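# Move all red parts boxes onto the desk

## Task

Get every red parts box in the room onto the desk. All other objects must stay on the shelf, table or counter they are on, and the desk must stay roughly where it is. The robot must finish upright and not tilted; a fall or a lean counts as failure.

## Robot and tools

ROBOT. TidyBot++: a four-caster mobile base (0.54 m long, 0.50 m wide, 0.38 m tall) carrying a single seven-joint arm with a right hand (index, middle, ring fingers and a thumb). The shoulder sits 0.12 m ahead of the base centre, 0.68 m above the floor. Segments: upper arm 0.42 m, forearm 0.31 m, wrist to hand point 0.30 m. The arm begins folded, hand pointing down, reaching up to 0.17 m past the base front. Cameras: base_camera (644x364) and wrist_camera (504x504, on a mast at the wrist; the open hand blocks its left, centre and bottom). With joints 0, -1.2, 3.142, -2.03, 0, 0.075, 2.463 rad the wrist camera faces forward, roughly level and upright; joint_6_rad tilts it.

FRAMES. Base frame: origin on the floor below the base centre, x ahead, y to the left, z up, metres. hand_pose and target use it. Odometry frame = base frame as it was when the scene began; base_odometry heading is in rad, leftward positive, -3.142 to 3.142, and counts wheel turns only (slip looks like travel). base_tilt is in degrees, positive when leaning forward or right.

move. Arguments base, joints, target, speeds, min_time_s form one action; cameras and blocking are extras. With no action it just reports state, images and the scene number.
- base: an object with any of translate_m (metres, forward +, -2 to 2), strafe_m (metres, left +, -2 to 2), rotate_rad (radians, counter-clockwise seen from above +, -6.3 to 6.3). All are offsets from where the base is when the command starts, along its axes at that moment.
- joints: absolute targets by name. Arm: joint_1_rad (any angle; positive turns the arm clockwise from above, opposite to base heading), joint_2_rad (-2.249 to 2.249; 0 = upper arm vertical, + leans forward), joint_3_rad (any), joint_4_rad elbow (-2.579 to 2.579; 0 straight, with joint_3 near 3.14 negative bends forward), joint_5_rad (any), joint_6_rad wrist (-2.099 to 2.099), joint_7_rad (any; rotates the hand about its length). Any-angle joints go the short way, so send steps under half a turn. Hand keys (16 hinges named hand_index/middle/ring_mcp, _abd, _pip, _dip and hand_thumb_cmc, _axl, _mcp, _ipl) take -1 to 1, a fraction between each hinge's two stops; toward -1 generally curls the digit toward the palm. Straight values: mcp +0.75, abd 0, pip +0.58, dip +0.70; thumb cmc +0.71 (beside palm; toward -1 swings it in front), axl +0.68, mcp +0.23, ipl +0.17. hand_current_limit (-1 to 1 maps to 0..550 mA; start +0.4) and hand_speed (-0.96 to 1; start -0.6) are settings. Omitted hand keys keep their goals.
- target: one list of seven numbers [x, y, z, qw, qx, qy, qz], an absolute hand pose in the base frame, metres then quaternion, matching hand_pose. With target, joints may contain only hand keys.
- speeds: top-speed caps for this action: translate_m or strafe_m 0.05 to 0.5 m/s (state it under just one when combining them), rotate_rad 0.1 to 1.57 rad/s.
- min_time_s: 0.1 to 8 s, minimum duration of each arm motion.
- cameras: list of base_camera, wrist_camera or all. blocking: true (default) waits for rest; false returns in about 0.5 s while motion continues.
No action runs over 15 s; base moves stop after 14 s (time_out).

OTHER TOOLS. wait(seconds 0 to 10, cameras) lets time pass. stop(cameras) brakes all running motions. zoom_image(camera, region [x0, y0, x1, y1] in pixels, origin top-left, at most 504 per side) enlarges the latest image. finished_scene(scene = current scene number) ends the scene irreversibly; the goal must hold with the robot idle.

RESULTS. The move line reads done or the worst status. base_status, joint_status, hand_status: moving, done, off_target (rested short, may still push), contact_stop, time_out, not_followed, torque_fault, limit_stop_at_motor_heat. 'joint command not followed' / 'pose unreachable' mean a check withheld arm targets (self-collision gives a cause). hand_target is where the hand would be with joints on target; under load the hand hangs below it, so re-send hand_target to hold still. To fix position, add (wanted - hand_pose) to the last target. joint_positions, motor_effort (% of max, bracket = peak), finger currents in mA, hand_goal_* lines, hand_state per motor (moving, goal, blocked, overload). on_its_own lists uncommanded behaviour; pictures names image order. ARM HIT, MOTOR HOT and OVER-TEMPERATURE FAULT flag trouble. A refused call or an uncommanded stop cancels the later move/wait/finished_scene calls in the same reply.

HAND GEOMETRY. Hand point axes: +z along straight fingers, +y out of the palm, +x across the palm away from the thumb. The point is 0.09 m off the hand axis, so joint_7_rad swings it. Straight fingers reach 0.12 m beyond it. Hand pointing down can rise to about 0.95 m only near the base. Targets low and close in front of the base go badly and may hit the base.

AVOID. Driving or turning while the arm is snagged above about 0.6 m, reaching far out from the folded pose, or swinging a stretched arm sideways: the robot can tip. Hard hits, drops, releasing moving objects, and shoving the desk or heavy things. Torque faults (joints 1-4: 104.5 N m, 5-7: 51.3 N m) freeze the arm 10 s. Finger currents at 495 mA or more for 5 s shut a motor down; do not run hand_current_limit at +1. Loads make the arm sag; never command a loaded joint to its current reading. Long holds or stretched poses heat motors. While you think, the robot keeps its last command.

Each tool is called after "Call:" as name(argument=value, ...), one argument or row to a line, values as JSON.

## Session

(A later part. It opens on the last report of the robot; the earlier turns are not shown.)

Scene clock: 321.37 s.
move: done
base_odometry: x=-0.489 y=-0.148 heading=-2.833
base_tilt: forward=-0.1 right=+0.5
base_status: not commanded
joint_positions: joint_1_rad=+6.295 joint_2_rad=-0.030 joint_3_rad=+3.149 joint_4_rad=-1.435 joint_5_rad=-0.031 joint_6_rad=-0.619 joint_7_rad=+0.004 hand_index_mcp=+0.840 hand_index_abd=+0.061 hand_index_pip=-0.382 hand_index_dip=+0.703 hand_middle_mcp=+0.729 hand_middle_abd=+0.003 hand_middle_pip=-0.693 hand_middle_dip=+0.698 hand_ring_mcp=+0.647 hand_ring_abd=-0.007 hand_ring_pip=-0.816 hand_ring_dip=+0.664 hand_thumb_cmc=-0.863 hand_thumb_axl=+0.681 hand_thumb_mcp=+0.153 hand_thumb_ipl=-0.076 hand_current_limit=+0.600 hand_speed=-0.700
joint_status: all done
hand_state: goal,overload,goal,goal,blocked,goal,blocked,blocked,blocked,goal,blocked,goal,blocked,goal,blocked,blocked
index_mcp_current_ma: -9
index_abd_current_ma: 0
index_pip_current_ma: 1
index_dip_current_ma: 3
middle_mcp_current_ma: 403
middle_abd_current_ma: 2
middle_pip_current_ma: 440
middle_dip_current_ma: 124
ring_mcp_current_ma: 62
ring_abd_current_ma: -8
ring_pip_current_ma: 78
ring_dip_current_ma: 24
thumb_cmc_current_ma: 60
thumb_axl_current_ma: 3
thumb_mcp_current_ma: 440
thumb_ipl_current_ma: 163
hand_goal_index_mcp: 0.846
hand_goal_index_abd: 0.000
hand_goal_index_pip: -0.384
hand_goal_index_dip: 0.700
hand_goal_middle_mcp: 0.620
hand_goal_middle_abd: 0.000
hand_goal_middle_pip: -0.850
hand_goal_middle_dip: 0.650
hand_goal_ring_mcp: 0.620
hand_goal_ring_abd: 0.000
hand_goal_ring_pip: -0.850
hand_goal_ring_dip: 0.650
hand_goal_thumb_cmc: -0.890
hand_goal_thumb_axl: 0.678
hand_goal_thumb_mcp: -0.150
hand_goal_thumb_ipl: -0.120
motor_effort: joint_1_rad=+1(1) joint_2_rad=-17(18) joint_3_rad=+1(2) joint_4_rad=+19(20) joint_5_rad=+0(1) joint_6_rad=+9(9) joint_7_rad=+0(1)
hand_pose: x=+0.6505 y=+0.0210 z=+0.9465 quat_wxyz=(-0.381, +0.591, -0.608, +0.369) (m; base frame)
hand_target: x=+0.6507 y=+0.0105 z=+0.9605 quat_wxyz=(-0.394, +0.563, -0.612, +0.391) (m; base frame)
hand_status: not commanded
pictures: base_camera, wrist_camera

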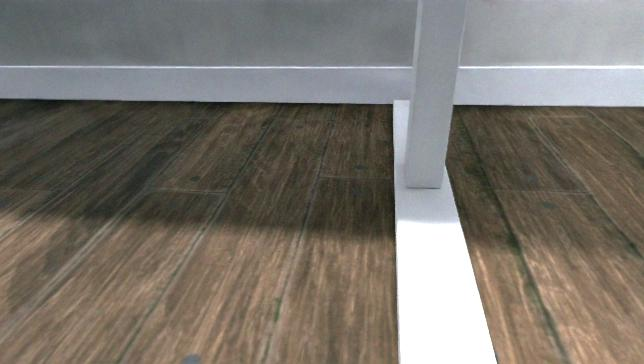

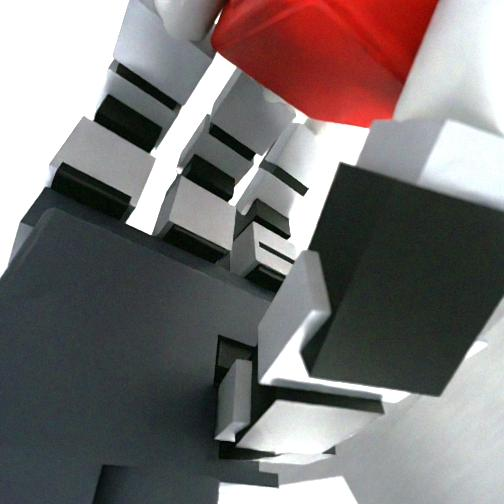

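Call:
move(
  joints={"joint_2_rad": -0.06, "joint_4_rad": -1.575, "joint_6_rad": -0.45},
  min_time_s=1.5,
)

Call:
move(
  joints={"joint_2_rad": -0.06, "joint_4_rad": -1.61, "joint_6_rad": -0.415},
)

Call:
move(
  joints={"joint_2_rad": -0.06, "joint_4_rad": -1.625, "joint_6_rad": -0.4},
  cameras=["wrist_camera"],
)

Scene clock: 329.77 s.
move: done
base_odometry: x=-0.489 y=-0.148 heading=-2.833
base_tilt: forward=-0.1 right=+0.5
base_status: not commanded
joint_positions: joint_1_rad=+6.295 joint_2_rad=-0.030 joint_3_rad=+3.149 joint_4_rad=-1.543 joint_5_rad=-0.031 joint_6_rad=-0.508 joint_7_rad=+0.004 hand_index_mcp=+0.840 hand_index_abd=+0.061 hand_index_pip=-0.382 hand_index_dip=+0.703 hand_middle_mcp=+0.729 hand_middle_abd=+0.003 hand_middle_pip=-0.693 hand_middle_dip=+0.698 hand_ring_mcp=+0.647 hand_ring_abd=-0.007 hand_ring_pip=-0.816 hand_ring_dip=+0.664 hand_thumb_cmc=-0.863 hand_thumb_axl=+0.681 hand_thumb_mcp=+0.153 hand_thumb_ipl=-0.076 hand_current_limit=+0.600 hand_speed=-0.700
joint_status: all done
hand_state: goal,overload,goal,goal,blocked,goal,blocked,blocked,blocked,goal,blocked,goal,blocked,goal,blocked,blocked
index_mcp_current_ma: -9
index_abd_current_ma: 0
index_pip_current_ma: 1
index_dip_current_ma: 3
middle_mcp_current_ma: 403
middle_abd_current_ma: 2
middle_pip_current_ma: 440
middle_dip_current_ma: 124
ring_mcp_current_ma: 62
ring_abd_current_ma: -8
ring_pip_current_ma: 78
ring_dip_current_ma: 24
thumb_cmc_current_ma: 60
thumb_axl_current_ma: 3
thumb_mcp_current_ma: 440
thumb_ipl_current_ma: 163
hand_goal_index_mcp: 0.846
hand_goal_index_abd: 0.000
hand_goal_index_pip: -0.384
hand_goal_index_dip: 0.700
hand_goal_middle_mcp: 0.620
hand_goal_middle_abd: 0.000
hand_goal_middle_pip: -0.850
hand_goal_middle_dip: 0.650
hand_goal_ring_mcp: 0.620
hand_goal_ring_abd: 0.000
hand_goal_ring_pip: -0.850
hand_goal_ring_dip: 0.650
hand_goal_thumb_cmc: -0.890
hand_goal_thumb_axl: 0.678
hand_goal_thumb_mcp: -0.150
hand_goal_thumb_ipl: -0.120
motor_effort: joint_1_rad=+1(1) joint_2_rad=-17(19) joint_3_rad=+1(2) joint_4_rad=+19(20) joint_5_rad=+0(1) joint_6_rad=+8(10) joint_7_rad=+0(1)
hand_pose: x=+0.6550 y=+0.0202 z=+0.9136 quat_wxyz=(-0.381, +0.589, -0.609, +0.371) (m; base frame)
hand_target: x=+0.6545 y=+0.0109 z=+0.9261 quat_wxyz=(-0.394, +0.564, -0.612, +0.391) (m; base frame)
hand_status: not commanded
pictures: none

Scene clock: 330.47 s.
move: done
base_odometry: x=-0.489 y=-0.148 heading=-2.833
base_tilt: forward=+0.0 right=+0.4
base_status: not commanded
joint_positions: joint_1_rad=+6.295 joint_2_rad=-0.030 joint_3_rad=+3.149 joint_4_rad=-1.582 joint_5_rad=-0.031 joint_6_rad=-0.469 joint_7_rad=+0.004 hand_index_mcp=+0.840 hand_index_abd=+0.061 hand_index_pip=-0.382 hand_index_dip=+0.703 hand_middle_mcp=+0.729 hand_middle_abd=+0.003 hand_middle_pip=-0.693 hand_middle_dip=+0.698 hand_ring_mcp=+0.647 hand_ring_abd=-0.007 hand_ring_pip=-0.816 hand_ring_dip=+0.664 hand_thumb_cmc=-0.863 hand_thumb_axl=+0.681 hand_thumb_mcp=+0.153 hand_thumb_ipl=-0.076 hand_current_limit=+0.600 hand_speed=-0.700
joint_status: all done
hand_state: goal,overload,goal,goal,blocked,goal,blocked,blocked,blocked,goal,blocked,goal,blocked,goal,blocked,blocked
index_mcp_current_ma: -9
index_abd_current_ma: 0
index_pip_current_ma: 1
index_dip_current_ma: 3
middle_mcp_current_ma: 403
middle_abd_current_ma: 2
middle_pip_current_ma: 440
middle_dip_current_ma: 124
ring_mcp_current_ma: 62
ring_abd_current_ma: -8
ring_pip_current_ma: 78
ring_dip_current_ma: 24
thumb_cmc_current_ma: 60
thumb_axl_current_ma: 3
thumb_mcp_current_ma: 440
thumb_ipl_current_ma: 163
hand_goal_index_mcp: 0.846
hand_goal_index_abd: 0.000
hand_goal_index_pip: -0.384
hand_goal_index_dip: 0.700
hand_goal_middle_mcp: 0.620
hand_goal_middle_abd: 0.000
hand_goal_middle_pip: -0.850
hand_goal_middle_dip: 0.650
hand_goal_ring_mcp: 0.620
hand_goal_ring_abd: 0.000
hand_goal_ring_pip: -0.850
hand_goal_ring_dip: 0.650
hand_goal_thumb_cmc: -0.890
hand_goal_thumb_axl: 0.678
hand_goal_thumb_mcp: -0.150
hand_goal_thumb_ipl: -0.120
motor_effort: joint_1_rad=+0(1) joint_2_rad=-17(19) joint_3_rad=+1(2) joint_4_rad=+19(20) joint_5_rad=+0(1) joint_6_rad=+9(9) joint_7_rad=+0(1)
hand_pose: x=+0.6556 y=+0.0199 z=+0.9018 quat_wxyz=(-0.381, +0.589, -0.609, +0.371) (m; base frame)
hand_target: x=+0.6549 y=+0.0111 z=+0.9151 quat_wxyz=(-0.394, +0.564, -0.611, +0.391) (m; base frame)
hand_status: not commanded
pictures: none

Scene clock: 331.03 s.
move: done
base_odometry: x=-0.489 y=-0.148 heading=-2.833
base_tilt: forward=+0.0 right=+0.5
base_status: not commanded
joint_positions: joint_1_rad=+6.295 joint_2_rad=-0.031 joint_3_rad=+3.149 joint_4_rad=-1.595 joint_5_rad=-0.031 joint_6_rad=-0.454 joint_7_rad=+0.004 hand_index_mcp=+0.840 hand_index_abd=+0.061 hand_index_pip=-0.382 hand_index_dip=+0.703 hand_middle_mcp=+0.729 hand_middle_abd=+0.003 hand_middle_pip=-0.693 hand_middle_dip=+0.698 hand_ring_mcp=+0.647 hand_ring_abd=-0.007 hand_ring_pip=-0.816 hand_ring_dip=+0.664 hand_thumb_cmc=-0.863 hand_thumb_axl=+0.681 hand_thumb_mcp=+0.153 hand_thumb_ipl=-0.076 hand_current_limit=+0.600 hand_speed=-0.700
joint_status: all done
hand_state: goal,overload,goal,goal,blocked,goal,blocked,blocked,blocked,goal,blocked,goal,blocked,goal,blocked,blocked
index_mcp_current_ma: -9
index_abd_current_ma: 0
index_pip_current_ma: 1
index_dip_current_ma: 3
middle_mcp_current_ma: 403
middle_abd_current_ma: 2
middle_pip_current_ma: 440
middle_dip_current_ma: 124
ring_mcp_current_ma: 62
ring_abd_current_ma: -8
ring_pip_current_ma: 78
ring_dip_current_ma: 24
thumb_cmc_current_ma: 60
thumb_axl_current_ma: 3
thumb_mcp_current_ma: 440
thumb_ipl_current_ma: 163
hand_goal_index_mcp: 0.846
hand_goal_index_abd: 0.000
hand_goal_index_pip: -0.384
hand_goal_index_dip: 0.700
hand_goal_middle_mcp: 0.620
hand_goal_middle_abd: 0.000
hand_goal_middle_pip: -0.850
hand_goal_middle_dip: 0.650
hand_goal_ring_mcp: 0.620
hand_goal_ring_abd: 0.000
hand_goal_ring_pip: -0.850
hand_goal_ring_dip: 0.650
hand_goal_thumb_cmc: -0.890
hand_goal_thumb_axl: 0.678
hand_goal_thumb_mcp: -0.150
hand_goal_thumb_ipl: -0.120
motor_effort: joint_1_rad=+1(1) joint_2_rad=-17(18) joint_3_rad=+2(2) joint_4_rad=+19(20) joint_5_rad=+0(1) joint_6_rad=+8(10) joint_7_rad=+0(1)
hand_pose: x=+0.6559 y=+0.0198 z=+0.8979 quat_wxyz=(-0.382, +0.588, -0.609, +0.372) (m; base frame)
hand_target: x=+0.6550 y=+0.0111 z=+0.9104 quat_wxyz=(-0.394, +0.564, -0.611, +0.391) (m; base frame)
hand_status: not commanded
pictures: wrist_camera

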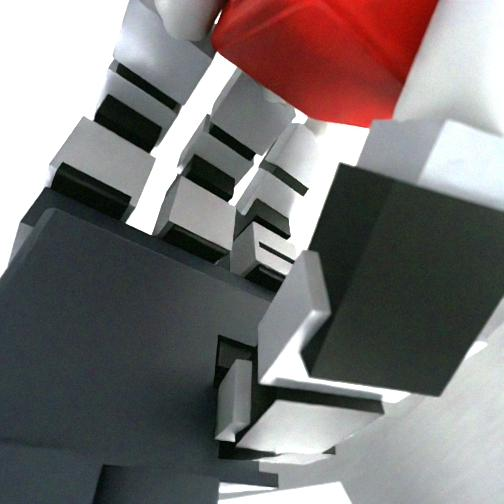

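Call:
move(
  joints={"joint_2_rad": -0.06, "joint_4_rad": -1.637, "joint_6_rad": -0.388},
)

Call:
move(
  joints={"joint_2_rad": -0.06, "joint_4_rad": -1.649, "joint_6_rad": -0.376},
)

Scene clock: 335.13 s.
move: done
base_odometry: x=-0.489 y=-0.148 heading=-2.833
base_tilt: forward=+0.0 right=+0.4
base_status: not commanded
joint_positions: joint_1_rad=+6.295 joint_2_rad=-0.032 joint_3_rad=+3.149 joint_4_rad=-1.603 joint_5_rad=-0.031 joint_6_rad=-0.439 joint_7_rad=+0.004 hand_index_mcp=+0.840 hand_index_abd=+0.061 hand_index_pip=-0.382 hand_index_dip=+0.703 hand_middle_mcp=+0.729 hand_middle_abd=+0.003 hand_middle_pip=-0.693 hand_middle_dip=+0.698 hand_ring_mcp=+0.644 hand_ring_abd=-0.007 hand_ring_pip=-0.817 hand_ring_dip=+0.664 hand_thumb_cmc=-0.864 hand_thumb_axl=+0.681 hand_thumb_mcp=+0.153 hand_thumb_ipl=-0.076 hand_current_limit=+0.600 hand_speed=-0.700
joint_status: all done
hand_state: goal,overload,goal,goal,blocked,goal,blocked,blocked,blocked,goal,blocked,goal,blocked,goal,blocked,blocked
index_mcp_current_ma: -9
index_abd_current_ma: 0
index_pip_current_ma: 1
index_dip_current_ma: 3
middle_mcp_current_ma: 403
middle_abd_current_ma: 2
middle_pip_current_ma: 440
middle_dip_current_ma: 124
ring_mcp_current_ma: 54
ring_abd_current_ma: -8
ring_pip_current_ma: 76
ring_dip_current_ma: 24
thumb_cmc_current_ma: 57
thumb_axl_current_ma: 3
thumb_mcp_current_ma: 440
thumb_ipl_current_ma: 163
hand_goal_index_mcp: 0.846
hand_goal_index_abd: 0.000
hand_goal_index_pip: -0.384
hand_goal_index_dip: 0.700
hand_goal_middle_mcp: 0.620
hand_goal_middle_abd: 0.000
hand_goal_middle_pip: -0.850
hand_goal_middle_dip: 0.650
hand_goal_ring_mcp: 0.620
hand_goal_ring_abd: 0.000
hand_goal_ring_pip: -0.850
hand_goal_ring_dip: 0.650
hand_goal_thumb_cmc: -0.890
hand_goal_thumb_axl: 0.678
hand_goal_thumb_mcp: -0.150
hand_goal_thumb_ipl: -0.120
motor_effort: joint_1_rad=+1(1) joint_2_rad=-17(18) joint_3_rad=+2(2) joint_4_rad=+19(19) joint_5_rad=+0(1) joint_6_rad=+9(9) joint_7_rad=+0(1)
hand_pose: x=+0.6571 y=+0.0197 z=+0.8981 quat_wxyz=(-0.384, +0.586, -0.607, +0.374) (m; base frame)
hand_target: x=+0.6550 y=+0.0112 z=+0.9066 quat_wxyz=(-0.394, +0.564, -0.611, +0.391) (m; base frame)
hand_status: not commanded
pictures: none

Scene clock: 335.73 s.
move: done
base_odometry: x=-0.489 y=-0.148 heading=-2.833
base_tilt: forward=+0.0 right=+0.4
base_status: not commanded
joint_positions: joint_1_rad=+6.295 joint_2_rad=-0.035 joint_3_rad=+3.149 joint_4_rad=-1.612 joint_5_rad=-0.031 joint_6_rad=-0.424 joint_7_rad=+0.004 hand_index_mcp=+0.840 hand_index_abd=+0.061 hand_index_pip=-0.382 hand_index_dip=+0.703 hand_middle_mcp=+0.729 hand_middle_abd=+0.003 hand_middle_pip=-0.693 hand_middle_dip=+0.698 hand_ring_mcp=+0.643 hand_ring_abd=-0.007 hand_ring_pip=-0.817 hand_ring_dip=+0.664 hand_thumb_cmc=-0.865 hand_thumb_axl=+0.680 hand_thumb_mcp=+0.153 hand_thumb_ipl=-0.076 hand_current_limit=+0.600 hand_speed=-0.700
joint_status: all done
hand_state: goal,overload,goal,goal,blocked,goal,blocked,blocked,blocked,goal,blocked,goal,blocked,goal,blocked,blocked
index_mcp_current_ma: -9
index_abd_current_ma: 0
index_pip_current_ma: 1
index_dip_current_ma: 3
middle_mcp_current_ma: 403
middle_abd_current_ma: 2
middle_pip_current_ma: 440
middle_dip_current_ma: 124
ring_mcp_current_ma: 51
ring_abd_current_ma: -8
ring_pip_current_ma: 74
ring_dip_current_ma: 24
thumb_cmc_current_ma: 53
thumb_axl_current_ma: 3
thumb_mcp_current_ma: 440
thumb_ipl_current_ma: 163
hand_goal_index_mcp: 0.846
hand_goal_index_abd: 0.000
hand_goal_index_pip: -0.384
hand_goal_index_dip: 0.700
hand_goal_middle_mcp: 0.620
hand_goal_middle_abd: 0.000
hand_goal_middle_pip: -0.850
hand_goal_middle_dip: 0.650
hand_goal_ring_mcp: 0.620
hand_goal_ring_abd: 0.000
hand_goal_ring_pip: -0.850
hand_goal_ring_dip: 0.650
hand_goal_thumb_cmc: -0.890
hand_goal_thumb_axl: 0.678
hand_goal_thumb_mcp: -0.150
hand_goal_thumb_ipl: -0.120
motor_effort: joint_1_rad=+1(1) joint_2_rad=-16(17) joint_3_rad=+1(2) joint_4_rad=+18(19) joint_5_rad=+0(1) joint_6_rad=+8(9) joint_7_rad=+0(1)
hand_pose: x=+0.6578 y=+0.0196 z=+0.8983 quat_wxyz=(-0.387, +0.584, -0.605, +0.377) (m; base frame)
hand_target: x=+0.6549 y=+0.0112 z=+0.9028 quat_wxyz=(-0.394, +0.564, -0.611, +0.391) (m; base frame)
hand_status: not commanded
pictures: none

Call:
move(
  joints={"hand_speed": -0.8, "hand_thumb_mcp": 0.18, "hand_thumb_ipl": -0.08, "hand_middle_mcp": 0.74, "hand_ring_mcp": 0.72, "hand_middle_pip": -0.67, "hand_ring_pip": -0.70, "hand_middle_dip": 0.7, "hand_ring_dip": 0.7},
)

Call:
move(
  joints={"hand_thumb_mcp": 0.40, "hand_thumb_ipl": -0.30, "hand_middle_mcp": 0.84, "hand_ring_mcp": 0.84, "hand_middle_pip": -0.38, "hand_ring_pip": -0.38},
  cameras=["wrist_camera"],
)

Scene clock: 341.73 s.
move: done
base_odometry: x=-0.489 y=-0.148 heading=-2.833
base_tilt: forward=-0.1 right=+0.4
base_status: not commanded
joint_positions: joint_1_rad=+6.295 joint_2_rad=-0.035 joint_3_rad=+3.149 joint_4_rad=-1.616 joint_5_rad=-0.031 joint_6_rad=-0.423 joint_7_rad=+0.004 hand_index_mcp=+0.840 hand_index_abd=+0.061 hand_index_pip=-0.382 hand_index_dip=+0.703 hand_middle_mcp=+0.737 hand_middle_abd=+0.003 hand_middle_pip=-0.670 hand_middle_dip=+0.705 hand_ring_mcp=+0.704 hand_ring_abd=-0.003 hand_ring_pip=-0.702 hand_ring_dip=+0.698 hand_thumb_cmc=-0.881 hand_thumb_axl=+0.680 hand_thumb_mcp=+0.176 hand_thumb_ipl=-0.078 hand_current_limit=+0.600 hand_speed=-0.800
joint_status: all done
hand_state: goal,overload,goal,goal,goal,goal,goal,goal,goal,goal,goal,goal,goal,goal,goal,goal
index_mcp_current_ma: -9
index_abd_current_ma: 0
index_pip_current_ma: 1
index_dip_current_ma: 3
middle_mcp_current_ma: -3
middle_abd_current_ma: 2
middle_pip_current_ma: 0
middle_dip_current_ma: 6
ring_mcp_current_ma: -31
ring_abd_current_ma: -2
ring_pip_current_ma: -2
ring_dip_current_ma: -2
thumb_cmc_current_ma: 13
thumb_axl_current_ma: 3
thumb_mcp_current_ma: -6
thumb_ipl_current_ma: 3
hand_goal_index_mcp: 0.846
hand_goal_index_abd: 0.000
hand_goal_index_pip: -0.384
hand_goal_index_dip: 0.700
hand_goal_middle_mcp: 0.740
hand_goal_middle_abd: 0.000
hand_goal_middle_pip: -0.670
hand_goal_middle_dip: 0.700
hand_goal_ring_mcp: 0.720
hand_goal_ring_abd: 0.000
hand_goal_ring_pip: -0.700
hand_goal_ring_dip: 0.700
hand_goal_thumb_cmc: -0.890
hand_goal_thumb_axl: 0.678
hand_goal_thumb_mcp: 0.180
hand_goal_thumb_ipl: -0.080
motor_effort: joint_1_rad=+1(1) joint_2_rad=-16(18) joint_3_rad=+1(2) joint_4_rad=+19(19) joint_5_rad=+0(1) joint_6_rad=+8(9) joint_7_rad=+0(1)
hand_pose: x=+0.6570 y=+0.0196 z=+0.8962 quat_wxyz=(-0.386, +0.585, -0.606, +0.376) (m; base frame)
hand_target: x=+0.6549 y=+0.0112 z=+0.9028 quat_wxyz=(-0.394, +0.564, -0.611, +0.391) (m; base frame)
hand_status: not commanded
pictures: none

Scene clock: 342.63 s.
move: done
base_odometry: x=-0.489 y=-0.148 heading=-2.833
base_tilt: forward=-0.1 right=+0.5
base_status: not commanded
joint_positions: joint_1_rad=+6.295 joint_2_rad=-0.035 joint_3_rad=+3.149 joint_4_rad=-1.616 joint_5_rad=-0.031 joint_6_rad=-0.423 joint_7_rad=+0.004 hand_index_mcp=+0.840 hand_index_abd=+0.061 hand_index_pip=-0.382 hand_index_dip=+0.703 hand_middle_mcp=+0.821 hand_middle_abd=+0.003 hand_middle_pip=-0.383 hand_middle_dip=+0.703 hand_ring_mcp=+0.822 hand_ring_abd=-0.003 hand_ring_pip=-0.384 hand_ring_dip=+0.698 hand_thumb_cmc=-0.881 hand_thumb_axl=+0.680 hand_thumb_mcp=+0.394 hand_thumb_ipl=-0.298 hand_current_limit=+0.600 hand_speed=-0.800
joint_status: all done
hand_state: goal,overload,goal,goal,goal,goal,goal,goal,goal,goal,goal,goal,goal,goal,goal,goal
index_mcp_current_ma: -9
index_abd_current_ma: 0
index_pip_current_ma: 1
index_dip_current_ma: 3
middle_mcp_current_ma: -40
middle_abd_current_ma: 2
middle_pip_current_ma: -4
middle_dip_current_ma: 3
ring_mcp_current_ma: -37
ring_abd_current_ma: -2
ring_pip_current_ma: -4
ring_dip_current_ma: -2
thumb_cmc_current_ma: 13
thumb_axl_current_ma: 2
thumb_mcp_current_ma: -10
thumb_ipl_current_ma: 3
hand_goal_index_mcp: 0.846
hand_goal_index_abd: 0.000
hand_goal_index_pip: -0.384
hand_goal_index_dip: 0.700
hand_goal_middle_mcp: 0.840
hand_goal_middle_abd: 0.000
hand_goal_middle_pip: -0.380
hand_goal_middle_dip: 0.700
hand_goal_ring_mcp: 0.840
hand_goal_ring_abd: 0.000
hand_goal_ring_pip: -0.380
hand_goal_ring_dip: 0.700
hand_goal_thumb_cmc: -0.890
hand_goal_thumb_axl: 0.678
hand_goal_thumb_mcp: 0.400
hand_goal_thumb_ipl: -0.300
motor_effort: joint_1_rad=+1(1) joint_2_rad=-17(17) joint_3_rad=+2(2) joint_4_rad=+19(19) joint_5_rad=+0(1) joint_6_rad=+9(9) joint_7_rad=+0(0)
hand_pose: x=+0.6570 y=+0.0196 z=+0.8962 quat_wxyz=(-0.386, +0.585, -0.606, +0.376) (m; base frame)
hand_target: x=+0.6549 y=+0.0112 z=+0.9028 quat_wxyz=(-0.394, +0.564, -0.611, +0.391) (m; base frame)
hand_status: not commanded
pictures: wrist_camera

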